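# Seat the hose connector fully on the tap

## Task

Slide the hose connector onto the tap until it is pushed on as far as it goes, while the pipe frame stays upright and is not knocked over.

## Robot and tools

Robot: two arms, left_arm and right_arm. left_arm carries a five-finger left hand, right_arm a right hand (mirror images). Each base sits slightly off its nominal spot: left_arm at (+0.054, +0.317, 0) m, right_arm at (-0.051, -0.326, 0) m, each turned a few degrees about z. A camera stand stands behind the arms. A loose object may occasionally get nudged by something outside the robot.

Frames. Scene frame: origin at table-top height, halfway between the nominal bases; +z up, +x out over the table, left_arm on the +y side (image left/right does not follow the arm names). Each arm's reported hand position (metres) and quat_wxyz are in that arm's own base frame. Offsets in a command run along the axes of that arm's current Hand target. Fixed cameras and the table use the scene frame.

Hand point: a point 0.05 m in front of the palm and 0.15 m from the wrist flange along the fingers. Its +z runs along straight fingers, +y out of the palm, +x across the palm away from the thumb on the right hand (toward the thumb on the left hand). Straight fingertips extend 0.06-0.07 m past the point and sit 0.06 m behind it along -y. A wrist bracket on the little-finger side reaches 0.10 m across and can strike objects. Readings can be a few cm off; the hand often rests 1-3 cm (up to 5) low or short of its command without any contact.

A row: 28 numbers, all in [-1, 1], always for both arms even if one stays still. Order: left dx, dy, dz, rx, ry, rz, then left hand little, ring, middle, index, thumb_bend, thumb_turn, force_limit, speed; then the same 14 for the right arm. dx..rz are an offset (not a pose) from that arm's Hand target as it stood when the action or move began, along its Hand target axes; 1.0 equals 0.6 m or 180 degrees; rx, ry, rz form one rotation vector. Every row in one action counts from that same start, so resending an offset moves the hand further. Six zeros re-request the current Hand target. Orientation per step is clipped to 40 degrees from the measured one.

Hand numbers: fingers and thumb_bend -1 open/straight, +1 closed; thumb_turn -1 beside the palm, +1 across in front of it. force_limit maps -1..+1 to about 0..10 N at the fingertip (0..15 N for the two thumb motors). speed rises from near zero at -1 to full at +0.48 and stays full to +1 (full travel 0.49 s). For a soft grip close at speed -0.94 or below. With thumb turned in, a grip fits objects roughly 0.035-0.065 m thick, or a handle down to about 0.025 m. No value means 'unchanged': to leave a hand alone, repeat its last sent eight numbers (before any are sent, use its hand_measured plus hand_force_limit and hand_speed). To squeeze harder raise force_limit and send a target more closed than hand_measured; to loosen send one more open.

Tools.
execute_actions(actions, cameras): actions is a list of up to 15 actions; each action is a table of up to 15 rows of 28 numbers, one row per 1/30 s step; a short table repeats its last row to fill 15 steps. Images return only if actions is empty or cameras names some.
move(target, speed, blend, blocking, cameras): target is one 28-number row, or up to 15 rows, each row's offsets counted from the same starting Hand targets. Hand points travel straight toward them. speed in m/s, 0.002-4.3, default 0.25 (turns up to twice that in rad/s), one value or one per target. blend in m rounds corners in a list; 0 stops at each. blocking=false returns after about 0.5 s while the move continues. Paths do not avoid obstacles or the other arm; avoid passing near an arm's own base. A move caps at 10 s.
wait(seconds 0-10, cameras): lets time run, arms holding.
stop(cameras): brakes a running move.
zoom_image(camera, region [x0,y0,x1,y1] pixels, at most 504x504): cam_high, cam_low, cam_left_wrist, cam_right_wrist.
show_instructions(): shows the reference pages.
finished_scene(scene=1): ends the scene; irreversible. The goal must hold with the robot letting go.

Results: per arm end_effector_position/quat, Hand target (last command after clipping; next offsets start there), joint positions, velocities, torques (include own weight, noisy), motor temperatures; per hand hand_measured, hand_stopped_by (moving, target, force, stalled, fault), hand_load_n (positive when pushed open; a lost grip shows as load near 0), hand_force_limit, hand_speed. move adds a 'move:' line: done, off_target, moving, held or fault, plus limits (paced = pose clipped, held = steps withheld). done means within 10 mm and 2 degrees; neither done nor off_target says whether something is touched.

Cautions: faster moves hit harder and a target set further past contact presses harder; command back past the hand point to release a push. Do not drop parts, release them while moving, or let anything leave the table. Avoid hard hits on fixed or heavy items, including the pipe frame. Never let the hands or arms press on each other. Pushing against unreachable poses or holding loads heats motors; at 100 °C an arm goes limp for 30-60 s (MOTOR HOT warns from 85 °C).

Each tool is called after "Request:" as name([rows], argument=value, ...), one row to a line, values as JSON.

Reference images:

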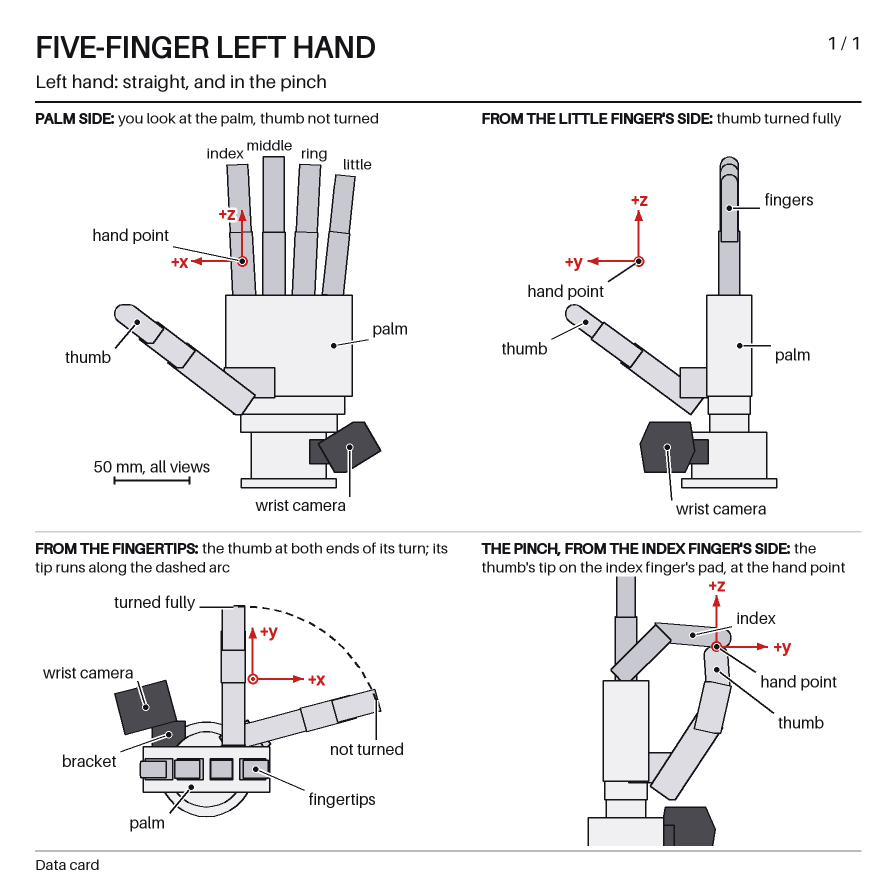

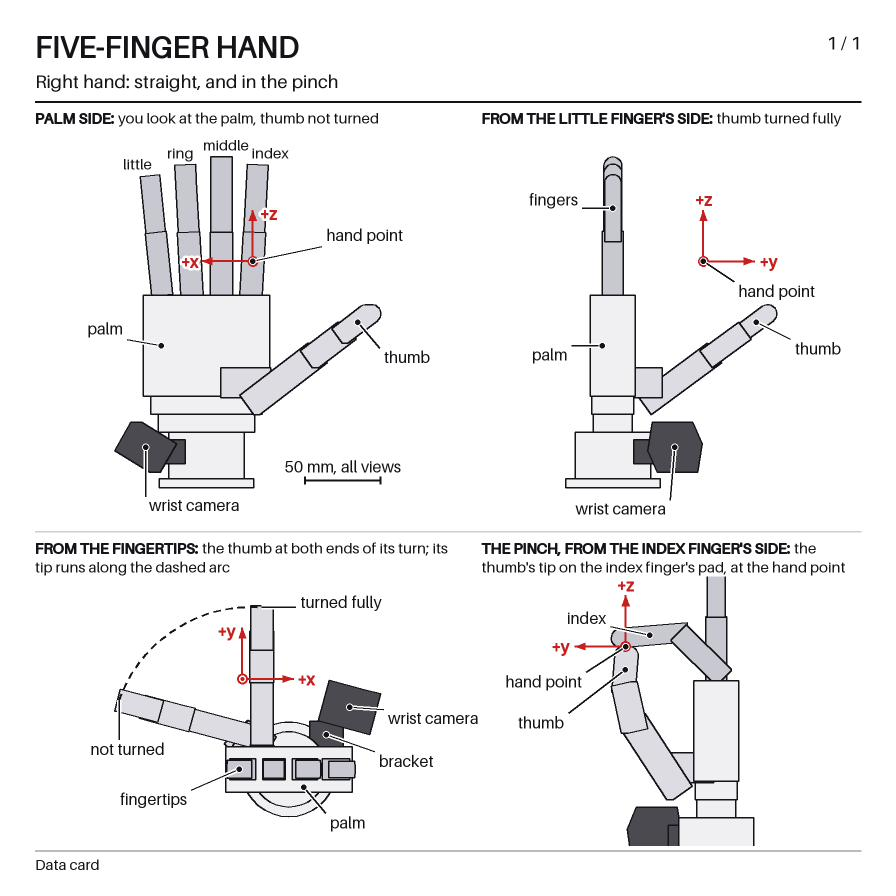

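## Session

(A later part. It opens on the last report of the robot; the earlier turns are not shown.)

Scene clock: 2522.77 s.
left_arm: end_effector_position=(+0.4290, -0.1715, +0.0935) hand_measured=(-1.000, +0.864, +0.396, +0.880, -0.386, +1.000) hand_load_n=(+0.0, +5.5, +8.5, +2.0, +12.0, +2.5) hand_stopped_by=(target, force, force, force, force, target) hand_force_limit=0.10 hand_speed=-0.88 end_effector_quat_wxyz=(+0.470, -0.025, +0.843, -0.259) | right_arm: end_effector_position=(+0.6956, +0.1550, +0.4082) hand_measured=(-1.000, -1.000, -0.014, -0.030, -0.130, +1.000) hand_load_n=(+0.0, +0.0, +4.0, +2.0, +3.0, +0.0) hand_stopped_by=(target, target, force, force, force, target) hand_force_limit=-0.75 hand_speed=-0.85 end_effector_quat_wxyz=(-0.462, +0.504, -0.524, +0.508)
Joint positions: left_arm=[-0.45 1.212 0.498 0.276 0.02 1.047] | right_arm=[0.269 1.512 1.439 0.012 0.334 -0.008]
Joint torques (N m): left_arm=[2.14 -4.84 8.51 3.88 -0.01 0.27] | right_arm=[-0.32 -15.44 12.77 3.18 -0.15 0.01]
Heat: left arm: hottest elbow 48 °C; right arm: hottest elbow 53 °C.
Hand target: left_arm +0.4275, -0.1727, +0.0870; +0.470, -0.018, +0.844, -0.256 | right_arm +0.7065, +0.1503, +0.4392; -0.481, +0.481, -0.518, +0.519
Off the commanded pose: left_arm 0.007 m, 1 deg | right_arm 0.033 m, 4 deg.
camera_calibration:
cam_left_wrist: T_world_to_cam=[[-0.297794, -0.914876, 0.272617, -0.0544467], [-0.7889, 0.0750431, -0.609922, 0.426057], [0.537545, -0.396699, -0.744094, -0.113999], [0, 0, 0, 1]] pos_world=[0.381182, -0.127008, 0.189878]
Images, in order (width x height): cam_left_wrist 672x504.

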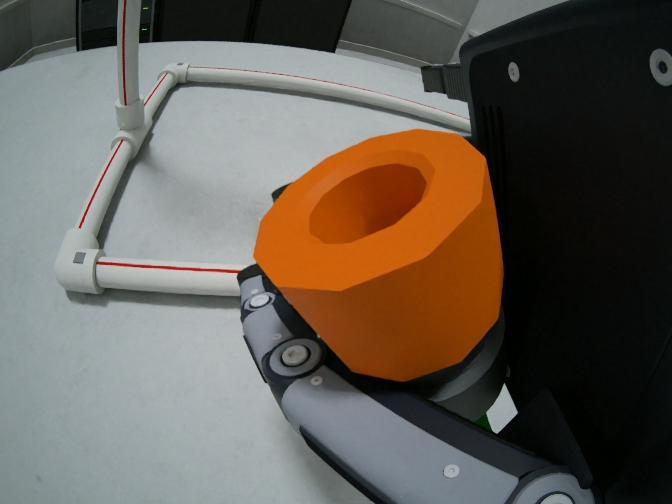

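Request:
execute_actions([
  [[0,0,0,0,0,0,-1,0.95,0.52,0.98,-0.2,1,0.2,-0.9,0,0,0,0,0,0,-1,-1,0.45,0.45,0.1,1,-0.75,-0.85]],
], cameras=["cam_left_wrist"])

Scene clock: 2529.87 s.
left_arm: end_effector_position=(+0.4290, -0.1715, +0.0935) hand_measured=(-1.000, +0.864, +0.396, +0.896, -0.386, +1.000) hand_load_n=(+0.0, +4.0, +8.5, +7.0, +11.5, +2.0) hand_stopped_by=(target, force, force, force, force, target) hand_force_limit=0.20 hand_speed=-0.90 end_effector_quat_wxyz=(+0.470, -0.025, +0.843, -0.259) | right_arm: end_effector_position=(+0.6956, +0.1550, +0.4082) hand_measured=(-1.000, -1.000, -0.014, -0.030, -0.130, +1.000) hand_load_n=(+0.0, +0.0, +4.0, +2.5, +2.5, +0.0) hand_stopped_by=(target, target, force, force, force, target) hand_force_limit=-0.75 hand_speed=-0.85 end_effector_quat_wxyz=(-0.462, +0.504, -0.524, +0.508)
Joint positions: left_arm=[-0.45 1.212 0.498 0.276 0.02 1.047] | right_arm=[0.269 1.512 1.439 0.012 0.334 -0.008]
Joint torques (N m): left_arm=[2.08 -4.78 8.5 3.86 -0.01 0.27] | right_arm=[-0.26 -15.44 12.74 3.14 -0.15 -0.01]
Heat: left arm: hottest elbow 47 °C; right arm: hottest elbow 53 °C.
Hand target: left_arm +0.4275, -0.1727, +0.0870; +0.470, -0.018, +0.844, -0.256 | right_arm +0.7065, +0.1503, +0.4392; -0.481, +0.481, -0.518, +0.519
Off the commanded pose: left_arm 0.007 m, 1 deg | right_arm 0.033 m, 4 deg.
camera_calibration:
cam_left_wrist: T_world_to_cam=[[-0.297794, -0.914876, 0.272617, -0.0544467], [-0.7889, 0.0750431, -0.609922, 0.426057], [0.537545, -0.396699, -0.744094, -0.113999], [0, 0, 0, 1]] pos_world=[0.381182, -0.127008, 0.189878]
Images, in order (width x height): cam_left_wrist 672x504.

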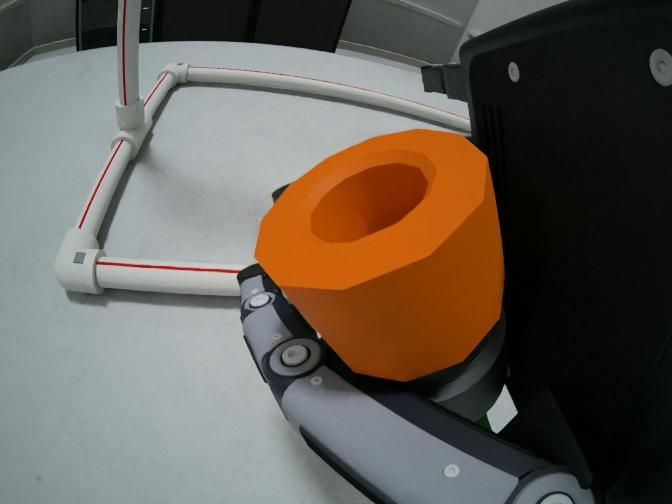

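Request:
move(target=[-0.0573,-0.3402,0.1788,0.128,0.0947,0.2033,-1,0.95,0.52,0.98,-0.2,1,0.2,-0.9,0,0,0,0,0,0,-1,-1,0.45,0.45,0.1,1,-0.75,-0.85], speed=0.08, cameras=["all"])

Scene clock: 2692.10 s.
left_arm: end_effector_position=(+0.4748, -0.3681, +0.1427) hand_measured=(-1.000, +0.864, +0.396, +0.896, -0.386, +1.000) hand_load_n=(+0.0, +3.0, +8.5, +7.5, +12.0, +2.5) hand_stopped_by=(target, force, force, force, force, target) hand_force_limit=0.20 hand_speed=-0.90 end_effector_quat_wxyz=(+0.380, +0.358, +0.813, -0.259) | right_arm: end_effector_position=(+0.6956, +0.1550, +0.4082) hand_measured=(-1.000, -1.000, -0.014, -0.030, -0.130, +1.000) hand_load_n=(+0.0, -0.5, +4.0, +2.0, +2.5, +0.0) hand_stopped_by=(target, target, force, force, force, target) hand_force_limit=-0.75 hand_speed=-0.85 end_effector_quat_wxyz=(-0.462, +0.504, -0.524, +0.508)
Joint positions: left_arm=[-0.667 1.492 1.001 -0.153 0.28 1.592] | right_arm=[0.269 1.512 1.439 0.012 0.334 -0.008]
Joint torques (N m): left_arm=[2.02 -9.7 15.72 2.3 0.22 0.46] | right_arm=[-0.38 -15.56 12.81 3.19 -0.15 0]
Motor temperatures (°C): left_arm=[25 29 45 25 25 23] | right_arm=[23 37 53 24 24 25]
Heat: left arm: hottest elbow 45 °C; right arm: hottest elbow 53 °C.
Hand target: left_arm +0.4898, -0.3854, +0.1599; +0.393, +0.375, +0.799, -0.256 | right_arm +0.7065, +0.1503, +0.4392; -0.481, +0.481, -0.518, +0.519
Off the commanded pose: left_arm 0.028 m, 3 deg | right_arm 0.033 m, 4 deg.
move: off_target (left_arm, right_arm)
camera_calibration:
cam_left_wrist: T_world_to_cam=[[-0.848167, -0.528251, -0.0395567, 0.214085], [-0.437944, 0.741259, -0.508665, 0.571069], [0.298024, -0.414109, -0.860056, -0.0560965], [0, 0, 0, 1]] pos_world=[0.448394, -0.33345, 0.250705]
cam_right_wrist: T_world_to_cam=[[-0.0991204, -0.292021, -0.951262, 0.498169], [-0.562282, 0.805156, -0.18858, 0.32935], [0.820983, 0.516185, -0.244006, -0.441227], [0, 0, 0, 1]] pos_world=[0.596807, 0.108052, 0.428336]

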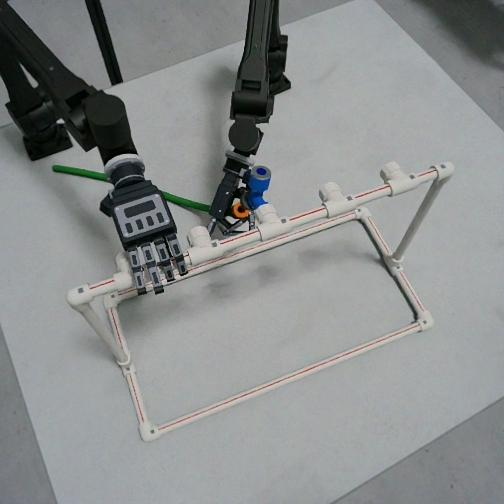

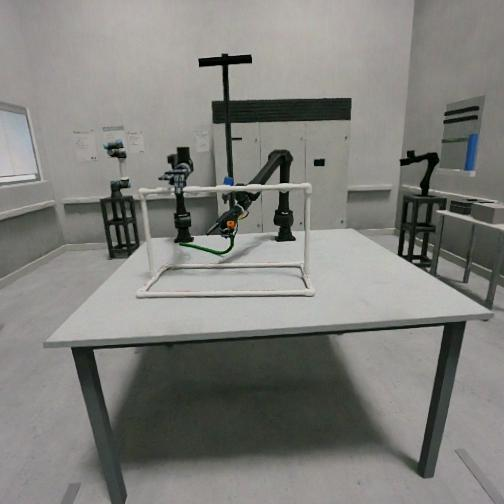

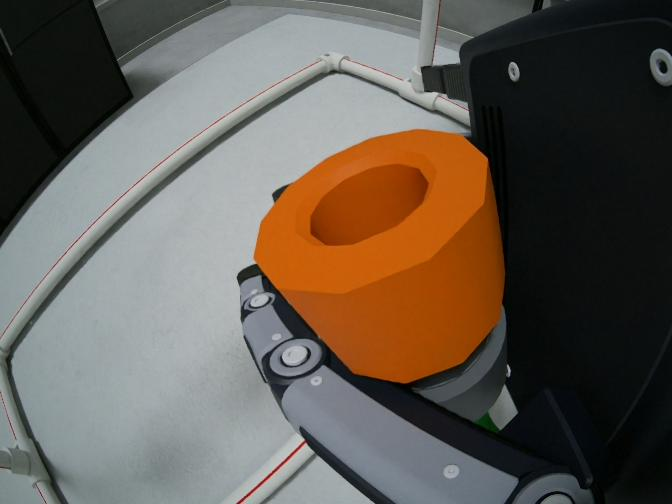

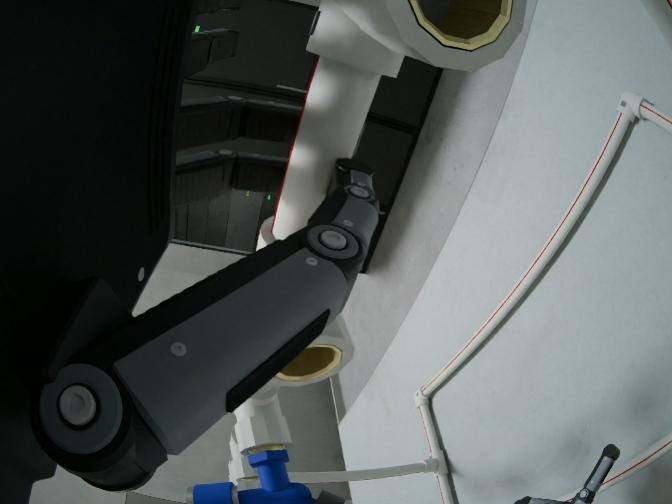

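Request:
zoom_image(camera="cam_high", region=[190, 130, 310, 250])

Request:
zoom_image(camera="cam_low", region=[180, 160, 290, 270])

Scaled by 4.200.

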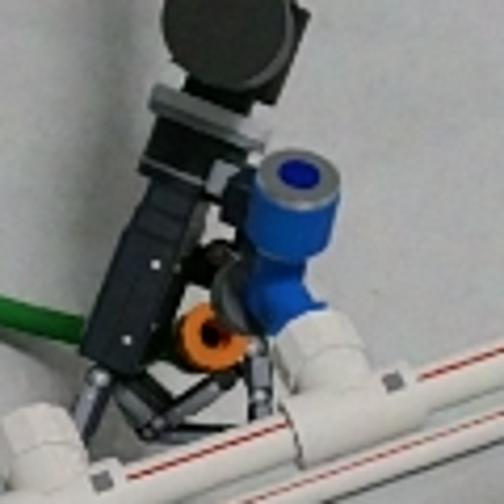

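Scaled by 4.582.

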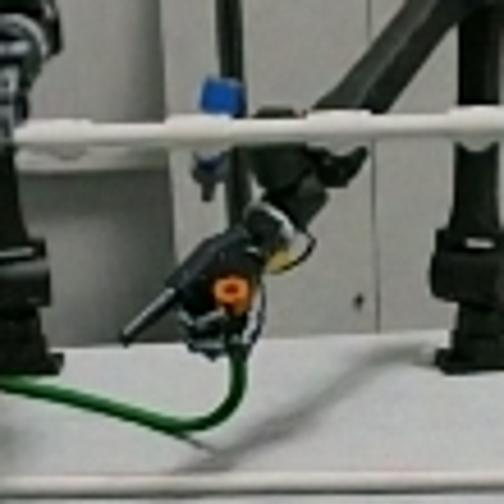

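Request:
zoom_image(camera="cam_low", region=[205, 170, 245, 210])

Request:
zoom_image(camera="cam_high", region=[225, 160, 275, 220])

Scaled by 12.600.

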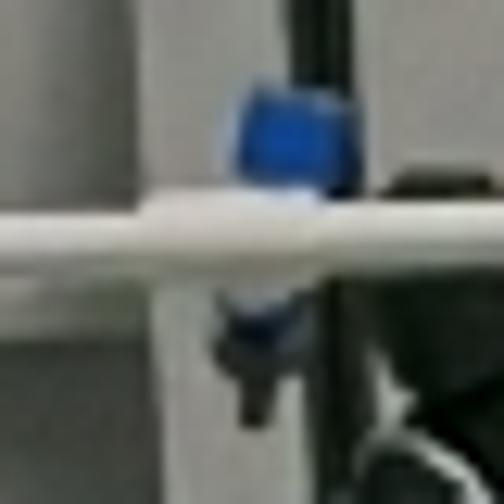

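Scaled by 8.400.

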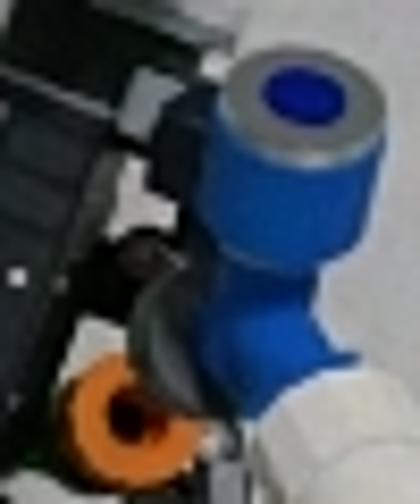

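Request:
move(target=[-0.1175,-0.0083,-0.0038,-0.0059,-0.031,-0.0186,-1,0.95,0.52,0.98,-0.2,1,0.2,-0.9,0,0,0,0,0,0,-1,-1,0.45,0.45,0.1,1,-0.75,-0.85], speed=0.06, cameras=["all"])

Scene clock: 2876.20 s.
left_arm: end_effector_position=(+0.5000, -0.3988, +0.1996) hand_measured=(-1.000, +0.864, +0.396, +0.896, -0.386, +1.000) hand_load_n=(-0.5, +2.5, +8.0, +7.5, +11.5, +2.5) hand_stopped_by=(target, force, force, force, force, target) hand_force_limit=0.20 hand_speed=-0.90 end_effector_quat_wxyz=(+0.415, +0.332, +0.801, -0.275) | right_arm: end_effector_position=(+0.6956, +0.1550, +0.4082) hand_measured=(-1.000, -1.000, -0.014, -0.030, -0.130, +1.000) hand_load_n=(+0.0, +0.0, +4.0, +2.0, +2.5, +0.0) hand_stopped_by=(target, target, force, force, force, target) hand_force_limit=-0.75 hand_speed=-0.85 end_effector_quat_wxyz=(-0.462, +0.504, -0.524, +0.508)
Joint positions: left_arm=[-0.686 1.507 1.13 -0.172 0.253 1.529] | right_arm=[0.269 1.512 1.439 0.012 0.334 -0.008]
Joint torques (N m): left_arm=[2.02 -10.87 16.57 2.39 0 0.17] | right_arm=[-0.26 -15.33 12.78 3.17 -0.15 0]
Motor temperatures (°C): left_arm=[25 30 62 25 25 23] | right_arm=[23 37 54 24 24 25]
Heat: left arm: hottest elbow 62 °C; right arm: hottest elbow 54 °C.
Hand target: left_arm +0.5136, -0.4147, +0.2195; +0.427, +0.335, +0.792, -0.278 | right_arm +0.7065, +0.1503, +0.4392; -0.481, +0.481, -0.518, +0.519
Off the commanded pose: left_arm 0.029 m, 2 deg | right_arm 0.033 m, 4 deg.
move: off_target (left_arm, right_arm)
camera_calibration:
cam_left_wrist: T_world_to_cam=[[-0.826032, -0.562767, -0.0310601, 0.194993], [-0.443028, 0.68237, -0.581461, 0.627431], [0.348421, -0.466545, -0.812981, -0.0829459], [0, 0, 0, 1]] pos_world=[0.467939, -0.357103, 0.30345]
cam_right_wrist: T_world_to_cam=[[-0.0991204, -0.292021, -0.951262, 0.498169], [-0.562282, 0.805156, -0.18858, 0.32935], [0.820983, 0.516185, -0.244006, -0.441227], [0, 0, 0, 1]] pos_world=[0.596807, 0.108052, 0.428336]

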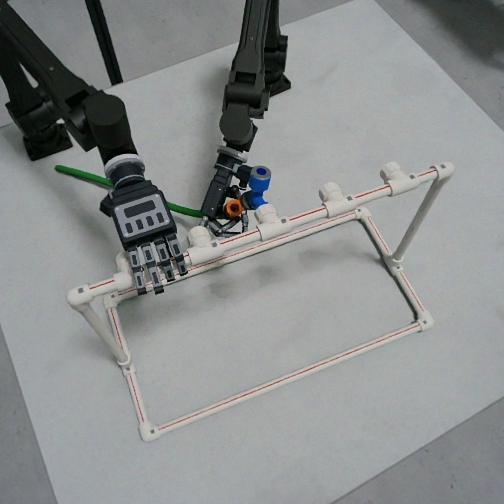

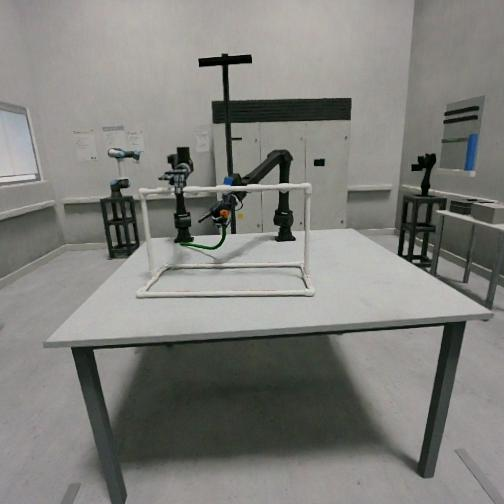

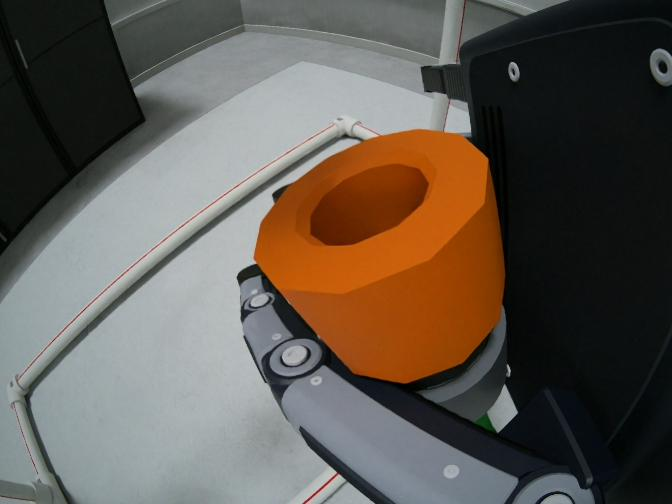

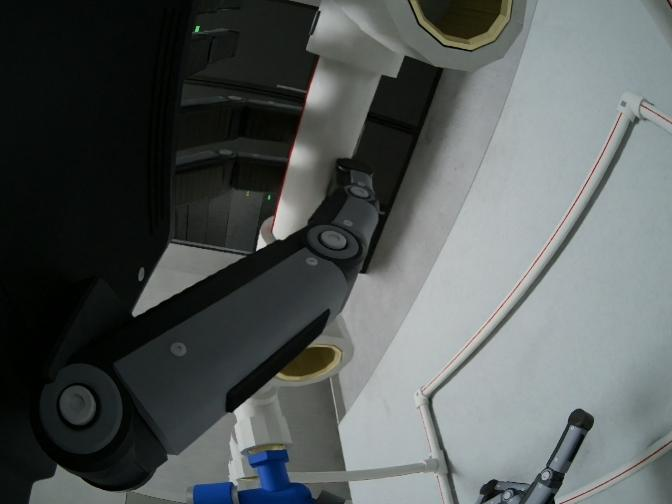

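Request:
zoom_image(camera="cam_low", region=[205, 170, 255, 220])

Request:
zoom_image(camera="cam_high", region=[215, 160, 275, 220])

Scaled by 10.080.

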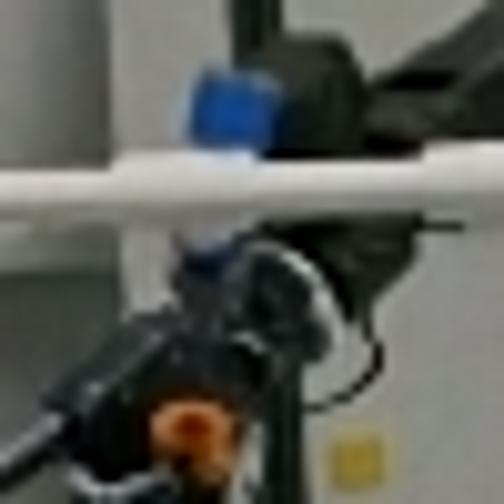

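Scaled by 8.400.

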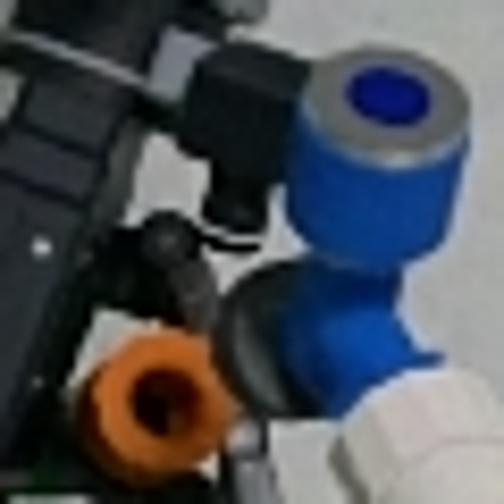

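Request:
move(target=[-0.0453,0.0175,-0.0133,0,0,0,-1,0.95,0.52,0.98,-0.2,1,0.2,-0.9,0,0,0,0,0,0,-1,-1,0.45,0.45,0.1,1,-0.75,-0.85], speed=0.05, cameras=["all"])

Scene clock: 2921.50 s.
left_arm: end_effector_position=(+0.5091, -0.4022, +0.2238) hand_measured=(-1.000, +0.864, +0.396, +0.896, -0.386, +1.000) hand_load_n=(+0.0, +3.0, +8.0, +7.5, +12.0, +2.5) hand_stopped_by=(target, force, force, force, force, target) hand_force_limit=0.20 hand_speed=-0.90 end_effector_quat_wxyz=(+0.411, +0.332, +0.802, -0.280) | right_arm: end_effector_position=(+0.6956, +0.1550, +0.4082) hand_measured=(-1.000, -1.000, -0.014, -0.030, -0.130, +1.000) hand_load_n=(+0.0, +0.0, +4.0, +2.0, +2.5, +0.0) hand_stopped_by=(target, target, force, force, force, target) hand_force_limit=-0.75 hand_speed=-0.85 end_effector_quat_wxyz=(-0.462, +0.504, -0.524, +0.508)
Joint positions: left_arm=[-0.675 1.509 1.203 -0.246 0.27 1.529] | right_arm=[0.269 1.512 1.439 0.012 0.334 -0.008]
Joint torques (N m): left_arm=[3.37 -11.05 16.96 2.36 0.19 0.3] | right_arm=[-0.32 -15.62 12.75 3.17 -0.15 0]
Motor temperatures (°C): left_arm=[25 30 64 25 25 23] | right_arm=[23 37 54 24 24 25]
Heat: left arm: hottest elbow 64 °C; right arm: hottest elbow 54 °C.
Hand target: left_arm +0.5289, -0.4104, +0.2453; +0.427, +0.335, +0.792, -0.278 | right_arm +0.7065, +0.1503, +0.4392; -0.481, +0.481, -0.518, +0.519
Off the commanded pose: left_arm 0.030 m, 2 deg | right_arm 0.033 m, 4 deg.
move: off_target (left_arm, right_arm)
camera_calibration:
cam_left_wrist: T_world_to_cam=[[-0.828902, -0.558999, -0.0210149, 0.202045], [-0.445083, 0.681809, -0.58055, 0.648471], [0.338855, -0.471866, -0.813953, -0.0650829], [0, 0, 0, 1]] pos_world=[0.478152, -0.359901, 0.327741]
cam_right_wrist: T_world_to_cam=[[-0.0991204, -0.292021, -0.951262, 0.498169], [-0.562282, 0.805156, -0.18858, 0.32935], [0.820983, 0.516185, -0.244006, -0.441227], [0, 0, 0, 1]] pos_world=[0.596807, 0.108052, 0.428336]

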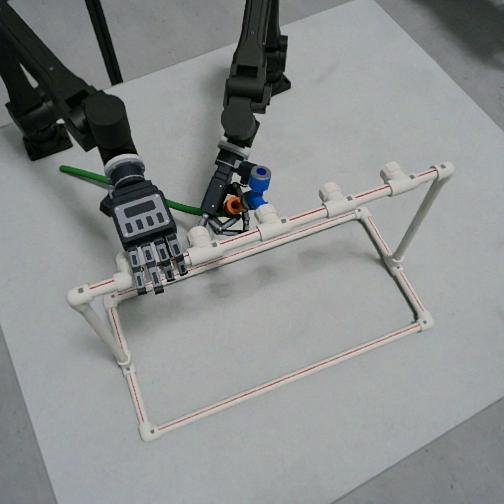

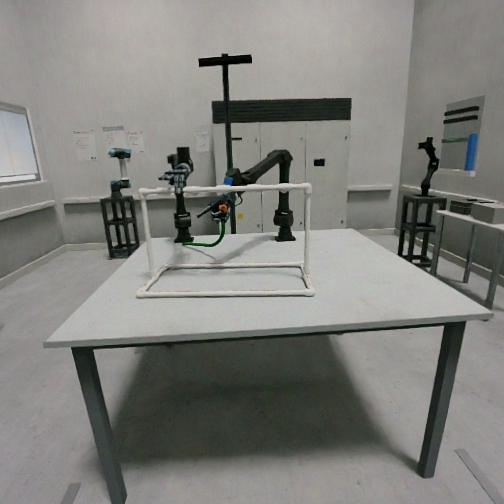

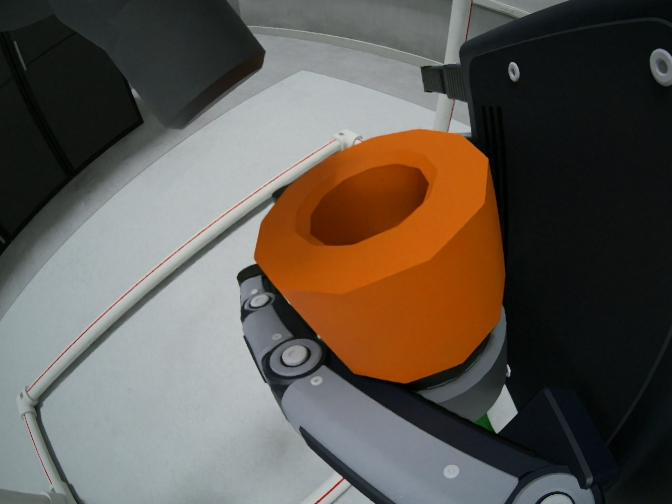

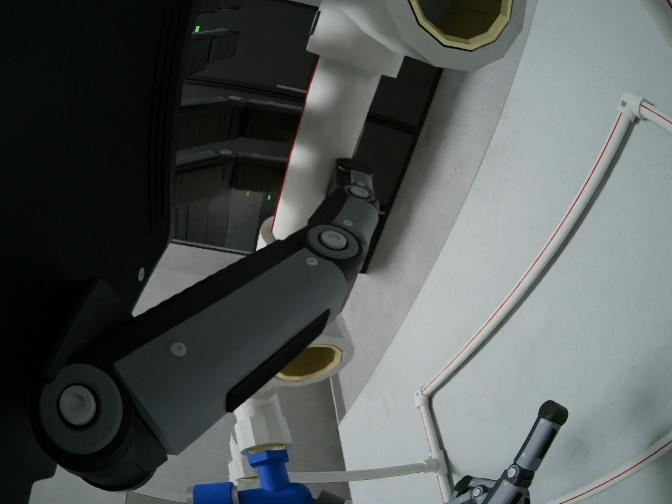

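Request:
zoom_image(camera="cam_left_wrist", region=[0, 0, 500, 300])

Request:
zoom_image(camera="cam_high", region=[215, 160, 275, 220])

Request:
zoom_image(camera="cam_low", region=[205, 170, 255, 220])

Scaled by 1.008 from the camera's 672x504 image, which has a finer 960x720 frame.

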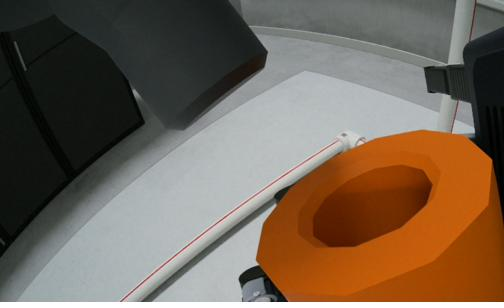

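Scaled by 8.400.

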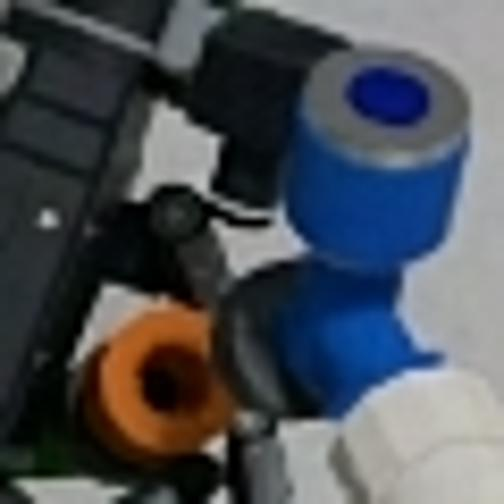

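Scaled by 10.080.

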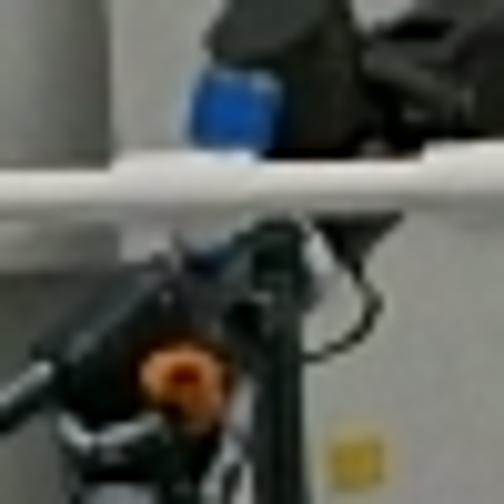

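Request:
move(target=[-0.0085,0.0297,-0.0057,0,0,0,-1,0.95,0.52,0.98,-0.2,1,0.2,-0.9,0,0,0,0,0,0,-1,-1,0.45,0.45,0.1,1,-0.75,-0.85], speed=0.05, cameras=["all"])

Scene clock: 2994.37 s.
left_arm: end_effector_position=(+0.5225, -0.3902, +0.2263) hand_measured=(-1.000, +0.864, +0.396, +0.896, -0.386, +1.000) hand_load_n=(+0.0, +3.0, +8.5, +7.5, +11.5, +2.5) hand_stopped_by=(target, force, force, force, force, target) hand_force_limit=0.20 hand_speed=-0.90 end_effector_quat_wxyz=(+0.410, +0.327, +0.804, -0.282) | right_arm: end_effector_position=(+0.6956, +0.1550, +0.4082) hand_measured=(-1.000, -1.000, -0.014, -0.030, -0.130, +1.000) hand_load_n=(+0.0, +0.0, +4.0, +2.5, +2.5, +0.0) hand_stopped_by=(target, target, force, force, force, target) hand_force_limit=-0.75 hand_speed=-0.85 end_effector_quat_wxyz=(-0.462, +0.504, -0.524, +0.508)
Joint positions: left_arm=[-0.639 1.516 1.22 -0.262 0.3 1.537] | right_arm=[0.269 1.512 1.439 0.012 0.334 -0.008]
Joint torques (N m): left_arm=[3.6 -11.22 17.09 2.36 0.21 0.4] | right_arm=[-0.32 -15.56 12.75 3.15 -0.15 0]
Motor temperatures (°C): left_arm=[25 31 68 25 25 23] | right_arm=[23 37 54 24 24 25]
Heat: left arm: hottest elbow 68 °C; right arm: hottest elbow 54 °C.
Hand target: left_arm +0.5431, -0.3983, +0.2485; +0.427, +0.335, +0.792, -0.278 | right_arm +0.7065, +0.1503, +0.4392; -0.481, +0.481, -0.518, +0.519
Off the commanded pose: left_arm 0.031 m, 3 deg | right_arm 0.033 m, 4 deg.
move: off_target (left_arm, right_arm)
camera_calibration:
cam_left_wrist: T_world_to_cam=[[-0.82523, -0.564692, -0.0108735, 0.213518], [-0.454572, 0.675482, -0.580593, 0.650234], [0.335201, -0.47418, -0.814122, -0.0608136], [0, 0, 0, 1]] pos_world=[0.492164, -0.347486, 0.330333]
cam_right_wrist: T_world_to_cam=[[-0.0991204, -0.292021, -0.951262, 0.498169], [-0.562282, 0.805156, -0.18858, 0.32935], [0.820983, 0.516185, -0.244006, -0.441227], [0, 0, 0, 1]] pos_world=[0.596807, 0.108052, 0.428336]

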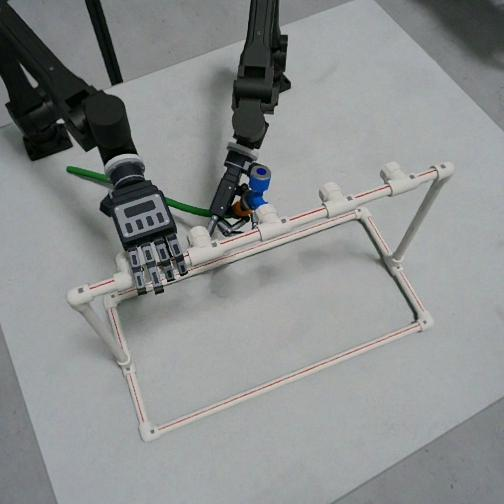

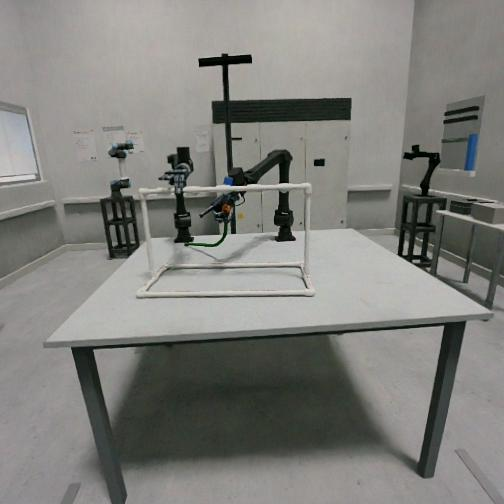

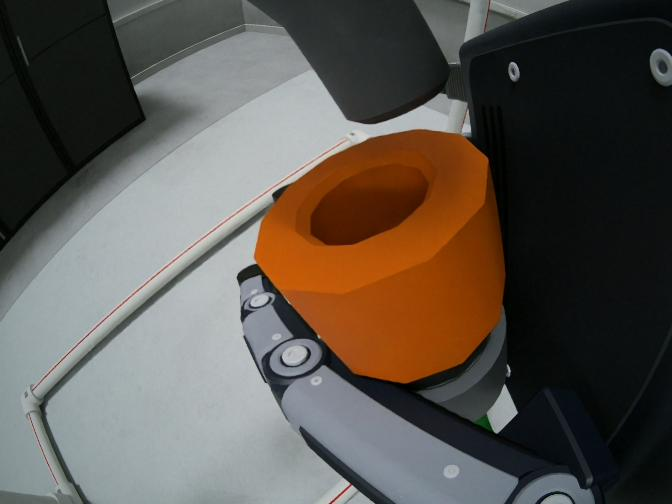

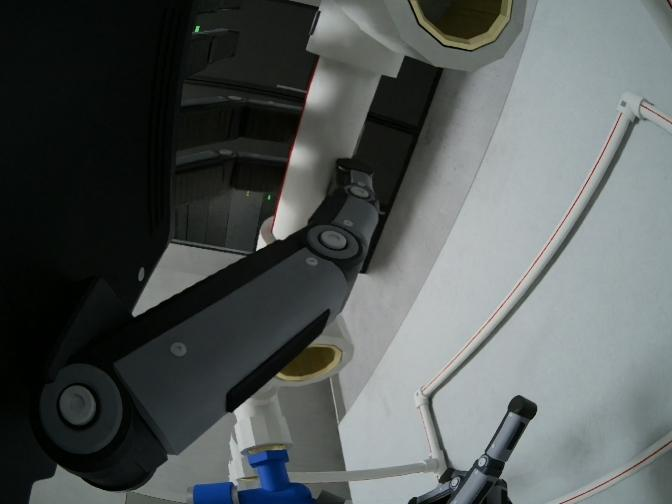

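Request:
move(target=[-0.0108,-0.0228,0.0232,0,0,0,-1,0.95,0.52,0.98,-0.2,1,0.2,-0.9,0,0,0,0,0,0,-1,-1,0.45,0.45,0.1,1,-0.75,-0.85], speed=0.05, cameras=["cam_left_wrist"])

Scene clock: 3024.43 s.
left_arm: end_effector_position=(+0.5291, -0.4033, +0.2305) hand_measured=(-1.000, +0.864, +0.396, +0.896, -0.386, +1.000) hand_load_n=(+0.0, +2.5, +8.5, +7.5, +11.5, +2.5) hand_stopped_by=(target, force, force, force, force, target) hand_force_limit=0.20 hand_speed=-0.90 end_effector_quat_wxyz=(+0.416, +0.329, +0.802, -0.277) | right_arm: end_effector_position=(+0.6956, +0.1550, +0.4082) hand_measured=(-1.000, -1.000, -0.014, -0.030, -0.130, +1.000) hand_load_n=(+0.0, +0.0, +4.0, +2.0, +2.5, +0.0) hand_stopped_by=(target, target, force, force, force, target) hand_force_limit=-0.75 hand_speed=-0.85 end_effector_quat_wxyz=(-0.462, +0.504, -0.524, +0.508)
Joint positions: left_arm=[-0.657 1.544 1.257 -0.262 0.276 1.538] | right_arm=[0.269 1.512 1.439 0.012 0.334 -0.008]
Joint torques (N m): left_arm=[2.26 -11.58 17.02 2.3 0.09 0.23] | right_arm=[-0.38 -15.56 12.75 3.17 -0.15 -0.01]
Motor temperatures (°C): left_arm=[25 31 67 25 25 23] | right_arm=[23 37 54 24 24 25]
Heat: left arm: hottest elbow 67 °C; right arm: hottest elbow 54 °C.
Hand target: left_arm +0.5420, -0.4189, +0.2497; +0.427, +0.335, +0.792, -0.278 | right_arm +0.7065, +0.1503, +0.4392; -0.481, +0.481, -0.518, +0.519
Off the commanded pose: left_arm 0.028 m, 2 deg | right_arm 0.033 m, 4 deg.
move: off_target (left_arm, right_arm)
camera_calibration:
cam_left_wrist: T_world_to_cam=[[-0.823131, -0.567215, -0.0268949, 0.213165], [-0.447378, 0.676939, -0.584472, 0.662183], [0.349727, -0.469064, -0.810968, -0.0721504], [0, 0, 0, 1]] pos_world=[0.496941, -0.36119, 0.334249]
Images, in order (width x height): cam_left_wrist 672x504.

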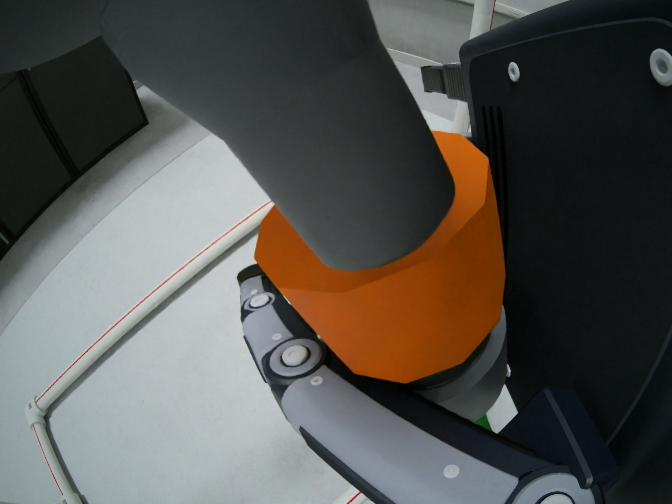

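Request:
move([
  [0.078,-0.0243,0.016,0,0,0,-1,0.95,0.52,0.98,-0.2,1,0.2,-0.9,0,0,0,0,0,0,-1,-1,0.45,0.45,0.1,1,-0.75,-0.85],
  [0.0948,-0.0053,-0.021,0,0,0,-1,0.95,0.52,0.98,-0.2,1,0.2,-0.9,0,0,0,0,0,0,-1,-1,0.45,0.45,0.1,1,-0.75,-0.85],
  [0.0087,-0.0058,-0.0098,0,0,0,-1,0.95,0.52,0.98,-0.2,1,0.2,-0.9,0,0,0,0,0,0,-1,-1,0.45,0.45,0.1,1,-0.75,-0.85],
], speed=0.06, cameras=["cam_left_wrist"])

Scene clock: 3090.47 s.
left_arm: end_effector_position=(+0.5171, -0.4050, +0.2273) hand_measured=(-1.000, +0.864, +0.396, +0.896, -0.386, +1.000) hand_load_n=(+0.0, +3.0, +8.5, +7.5, +12.0, +2.5) hand_stopped_by=(target, force, force, force, force, target) hand_force_limit=0.20 hand_speed=-0.90 end_effector_quat_wxyz=(+0.413, +0.334, +0.801, -0.278) | right_arm: end_effector_position=(+0.6956, +0.1550, +0.4082) hand_measured=(-1.000, -1.000, -0.014, -0.030, -0.130, +1.000) hand_load_n=(+0.0, +0.0, +4.0, +2.0, +2.5, +0.0) hand_stopped_by=(target, target, force, force, force, target) hand_force_limit=-0.75 hand_speed=-0.85 end_effector_quat_wxyz=(-0.462, +0.504, -0.524, +0.508)
Joint positions: left_arm=[-0.671 1.526 1.231 -0.257 0.271 1.537] | right_arm=[0.269 1.512 1.439 0.012 0.334 -0.008]
Joint torques (N m): left_arm=[2.9 -11.46 16.9 2.37 0.14 0.22] | right_arm=[-0.26 -15.44 12.74 3.19 -0.15 0]
Motor temperatures (°C): left_arm=[25 31 64 25 25 23] | right_arm=[23 37 54 24 24 25]
Heat: left arm: hottest elbow 64 °C; right arm: hottest elbow 54 °C.
Hand target: left_arm +0.5344, -0.4152, +0.2487; +0.427, +0.335, +0.792, -0.278 | right_arm +0.7065, +0.1503, +0.4392; -0.481, +0.481, -0.518, +0.519
Off the commanded pose: left_arm 0.029 m, 2 deg | right_arm 0.033 m, 4 deg.
move: off_target (left_arm, right_arm)
camera_calibration:
cam_left_wrist: T_world_to_cam=[[-0.82894, -0.558673, -0.0272531, 0.208796], [-0.441804, 0.683858, -0.580643, 0.65514], [0.343027, -0.469278, -0.813702, -0.0674043], [0, 0, 0, 1]] pos_world=[0.485645, -0.363006, 0.331246]
Images, in order (width x height): cam_left_wrist 672x504.

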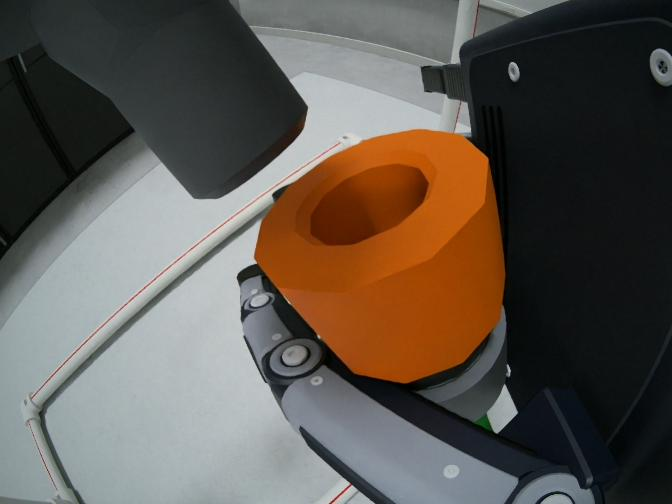

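Request:
move(target=[-0.0072,0.0192,-0.009,0,0,0,-1,0.95,0.52,0.98,-0.2,1,0.2,-0.9,0,0,0,0,0,0,-1,-1,0.45,0.45,0.1,1,-0.75,-0.85], speed=0.05, cameras=["cam_left_wrist"])

Scene clock: 3114.70 s.
left_arm: end_effector_position=(+0.5221, -0.3978, +0.2286) hand_measured=(-1.000, +0.864, +0.396, +0.896, -0.386, +1.000) hand_load_n=(+0.0, +3.0, +8.5, +7.5, +11.5, +2.5) hand_stopped_by=(target, force, force, force, force, target) hand_force_limit=0.20 hand_speed=-0.90 end_effector_quat_wxyz=(+0.408, +0.330, +0.804, -0.280) | right_arm: end_effector_position=(+0.6956, +0.1550, +0.4082) hand_measured=(-1.000, -1.000, -0.014, -0.030, -0.130, +1.000) hand_load_n=(+0.0, +0.0, +4.0, +2.0, +2.5, +0.0) hand_stopped_by=(target, target, force, force, force, target) hand_force_limit=-0.75 hand_speed=-0.85 end_effector_quat_wxyz=(-0.462, +0.504, -0.524, +0.508)
Joint positions: left_arm=[-0.652 1.526 1.239 -0.273 0.291 1.537] | right_arm=[0.269 1.512 1.439 0.012 0.334 -0.008]
Joint torques (N m): left_arm=[3.25 -11.75 17.09 2.48 0.19 0.35] | right_arm=[-0.15 -15.44 12.77 3.17 -0.15 -0.01]
Motor temperatures (°C): left_arm=[25 31 68 25 25 23] | right_arm=[23 37 54 24 24 25]
Heat: left arm: hottest elbow 68 °C; right arm: hottest elbow 54 °C.
Hand target: left_arm +0.5423, -0.4054, +0.2530; +0.427, +0.335, +0.792, -0.278 | right_arm +0.7065, +0.1503, +0.4392; -0.481, +0.481, -0.518, +0.519
Off the commanded pose: left_arm 0.033 m, 3 deg | right_arm 0.033 m, 4 deg.
move: off_target (left_arm, right_arm)
camera_calibration:
cam_left_wrist: T_world_to_cam=[[-0.827721, -0.560943, -0.0148671, 0.212603], [-0.451002, 0.68079, -0.577167, 0.65602], [0.333879, -0.471028, -0.816491, -0.0599637], [0, 0, 0, 1]] pos_world=[0.491863, -0.355599, 0.332834]
Images, in order (width x height): cam_left_wrist 672x504.

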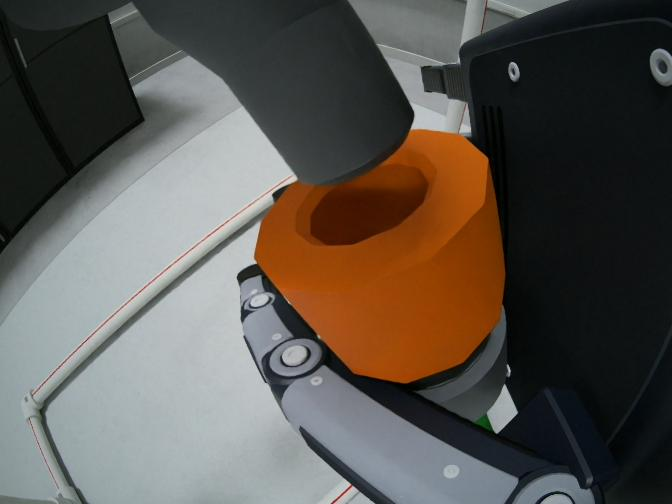

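Request:
move(target=[-0.0252,0.0077,-0.005,0,0,0,-1,0.95,0.52,0.98,-0.2,1,0.2,-0.9,0,0,0,0,0,0,-1,-1,0.45,0.45,0.1,1,-0.75,-0.85], speed=0.03, cameras=["cam_left_wrist","cam_low"])

Scene clock: 3140.30 s.
left_arm: end_effector_position=(+0.5253, -0.3972, +0.2361) hand_measured=(-1.000, +0.864, +0.396, +0.894, -0.386, +1.000) hand_load_n=(+0.5, +2.5, +8.5, +7.0, +11.5, +2.5) hand_stopped_by=(target, force, force, force, force, target) hand_force_limit=0.20 hand_speed=-0.90 end_effector_quat_wxyz=(+0.402, +0.329, +0.807, -0.281) | right_arm: end_effector_position=(+0.6956, +0.1550, +0.4082) hand_measured=(-1.000, -1.000, -0.014, -0.030, -0.130, +1.000) hand_load_n=(+0.0, +0.0, +4.0, +2.0, +2.5, +0.0) hand_stopped_by=(target, target, force, force, force, target) hand_force_limit=-0.75 hand_speed=-0.85 end_effector_quat_wxyz=(-0.462, +0.504, -0.524, +0.508)
Joint positions: left_arm=[-0.645 1.531 1.273 -0.317 0.3 1.537] | right_arm=[0.269 1.512 1.439 0.012 0.334 -0.008]
Joint torques (N m): left_arm=[3.66 -11.69 18.02 2.7 0.17 0.4] | right_arm=[-0.38 -15.5 12.78 3.15 -0.15 0.01]
Motor temperatures (°C): left_arm=[25 32 62 25 25 23] | right_arm=[23 37 54 24 24 25]
Heat: left arm: hottest elbow 62 °C; right arm: hottest elbow 54 °C.
Hand target: left_arm +0.5506, -0.4048, +0.2665; +0.427, +0.335, +0.792, -0.278 | right_arm +0.7065, +0.1503, +0.4392; -0.481, +0.481, -0.518, +0.519
Off the commanded pose: left_arm 0.041 m, 3 deg | right_arm 0.033 m, 4 deg.
move: off_target (left_arm, right_arm)
camera_calibration:
cam_left_wrist: T_world_to_cam=[[-0.82858, -0.559844, -0.00545988, 0.214432], [-0.45846, 0.684063, -0.567338, 0.664247], [0.321355, -0.467582, -0.823467, -0.0450572], [0, 0, 0, 1]] pos_world=[0.496684, -0.355407, 0.34092]
Images, in order (width x height): cam_low 504x504, cam_left_wrist 672x504.

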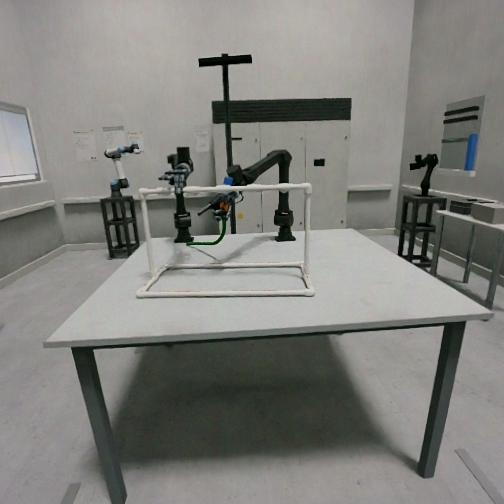

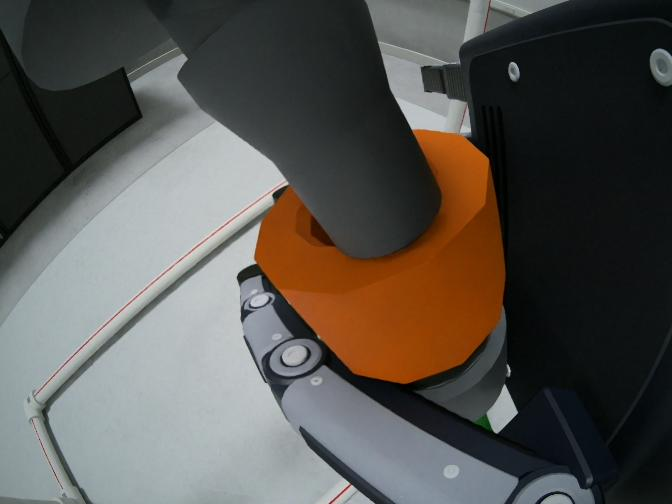

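Request:
zoom_image(camera="cam_left_wrist", region=[240, 110, 510, 310])

Scaled by 1.867 from the camera's 672x504 image, which has a finer 960x720 frame.

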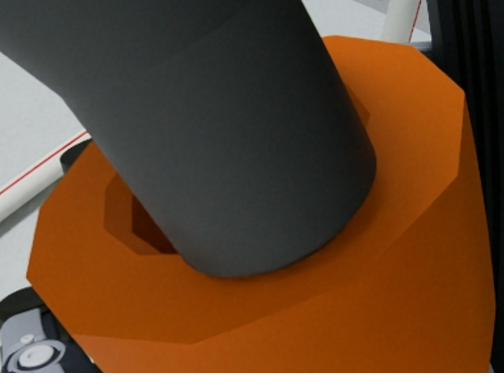

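Request:
move([
  [0.078,-0.0243,0.016,0,0,0,-1,0.95,0.52,0.98,-0.2,1,0.2,-0.9,0,0,0,0,0,0,-1,-1,0.45,0.45,0.1,1,-0.75,-0.85],
  [0.0808,-0.0497,0.0247,0,0,0,-1,0.95,0.52,0.98,-0.2,1,0.2,-0.9,0,0,0,0,0,0,-1,-1,0.45,0.45,0.1,1,-0.75,-0.85],
  [0.0268,-0.0113,-0.0028,0,0,0,-1,0.95,0.52,0.98,-0.2,1,0.2,-0.9,0,0,0,0,0,0,-1,-1,0.45,0.45,0.1,1,-0.75,-0.85],
], speed=0.06, cameras=["cam_left_wrist"])

Request:
zoom_image(camera="cam_left_wrist", region=[180, 60, 510, 310])

Scene clock: 3219.37 s.
left_arm: end_effector_position=(+0.5196, -0.3962, +0.2188) hand_measured=(-1.000, +0.864, +0.396, +0.894, -0.386, +1.000) hand_load_n=(+0.0, +2.5, +8.5, +7.0, +12.0, +2.5) hand_stopped_by=(target, force, force, force, force, target) hand_force_limit=0.20 hand_speed=-0.90 end_effector_quat_wxyz=(+0.401, +0.330, +0.808, -0.278) | right_arm: end_effector_position=(+0.6958, +0.1547, +0.4080) hand_measured=(-1.000, -1.000, -0.014, -0.030, -0.130, +1.000) hand_load_n=(+0.0, +0.0, +4.0, +2.0, +2.5, +0.0) hand_stopped_by=(target, target, force, force, force, target) hand_force_limit=-0.75 hand_speed=-0.85 end_effector_quat_wxyz=(-0.462, +0.504, -0.524, +0.508)
Joint positions: left_arm=[-0.653 1.531 1.229 -0.275 0.288 1.536] | right_arm=[0.269 1.512 1.439 0.013 0.334 -0.008]
Joint torques (N m): left_arm=[3.25 -13.39 16.94 2.36 0.24 0.34] | right_arm=[-0.26 -15.5 12.77 3.18 -0.15 0]
Motor temperatures (°C): left_arm=[25 32 64 25 25 23] | right_arm=[23 37 54 24 24 25]
Heat: left arm: hottest elbow 64 °C; right arm: hottest elbow 54 °C.
Hand target: left_arm +0.5380, -0.4030, +0.2547; +0.427, +0.335, +0.792, -0.278 | right_arm +0.7066, +0.1502, +0.4391; -0.481, +0.481, -0.518, +0.519
Off the commanded pose: left_arm 0.041 m, 4 deg | right_arm 0.033 m, 4 deg.
move: off_target (left_arm, right_arm)
camera_calibration:
cam_left_wrist: T_world_to_cam=[[-0.827054, -0.562035, -0.0099602, 0.209488], [-0.459805, 0.686599, -0.56317, 0.651976], [0.32336, -0.461192, -0.826281, -0.0548717], [0, 0, 0, 1]] pos_world=[0.490783, -0.355213, 0.323921]
Images, in order (width x height): cam_left_wrist 672x504.

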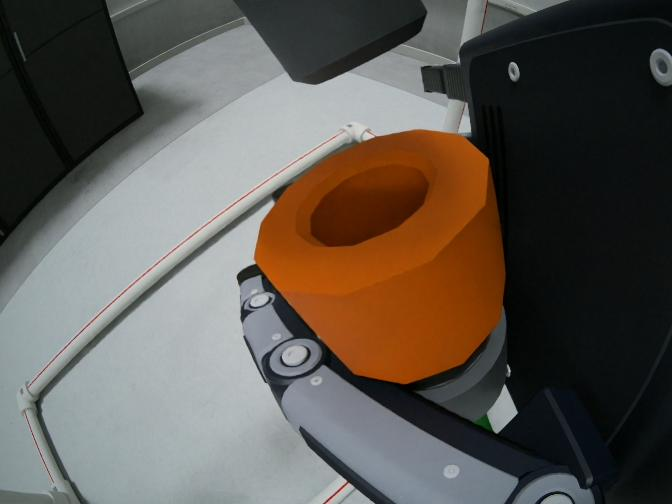

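Scaled by 1.527 from the camera's 672x504 image, which has a finer 960x720 frame.

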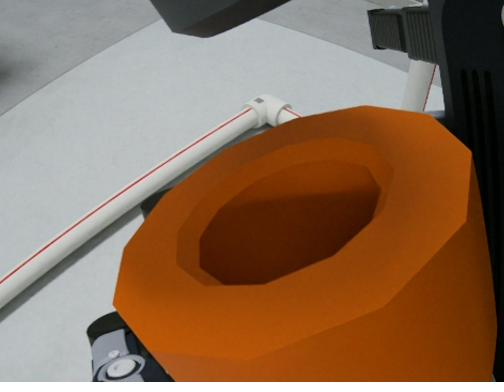

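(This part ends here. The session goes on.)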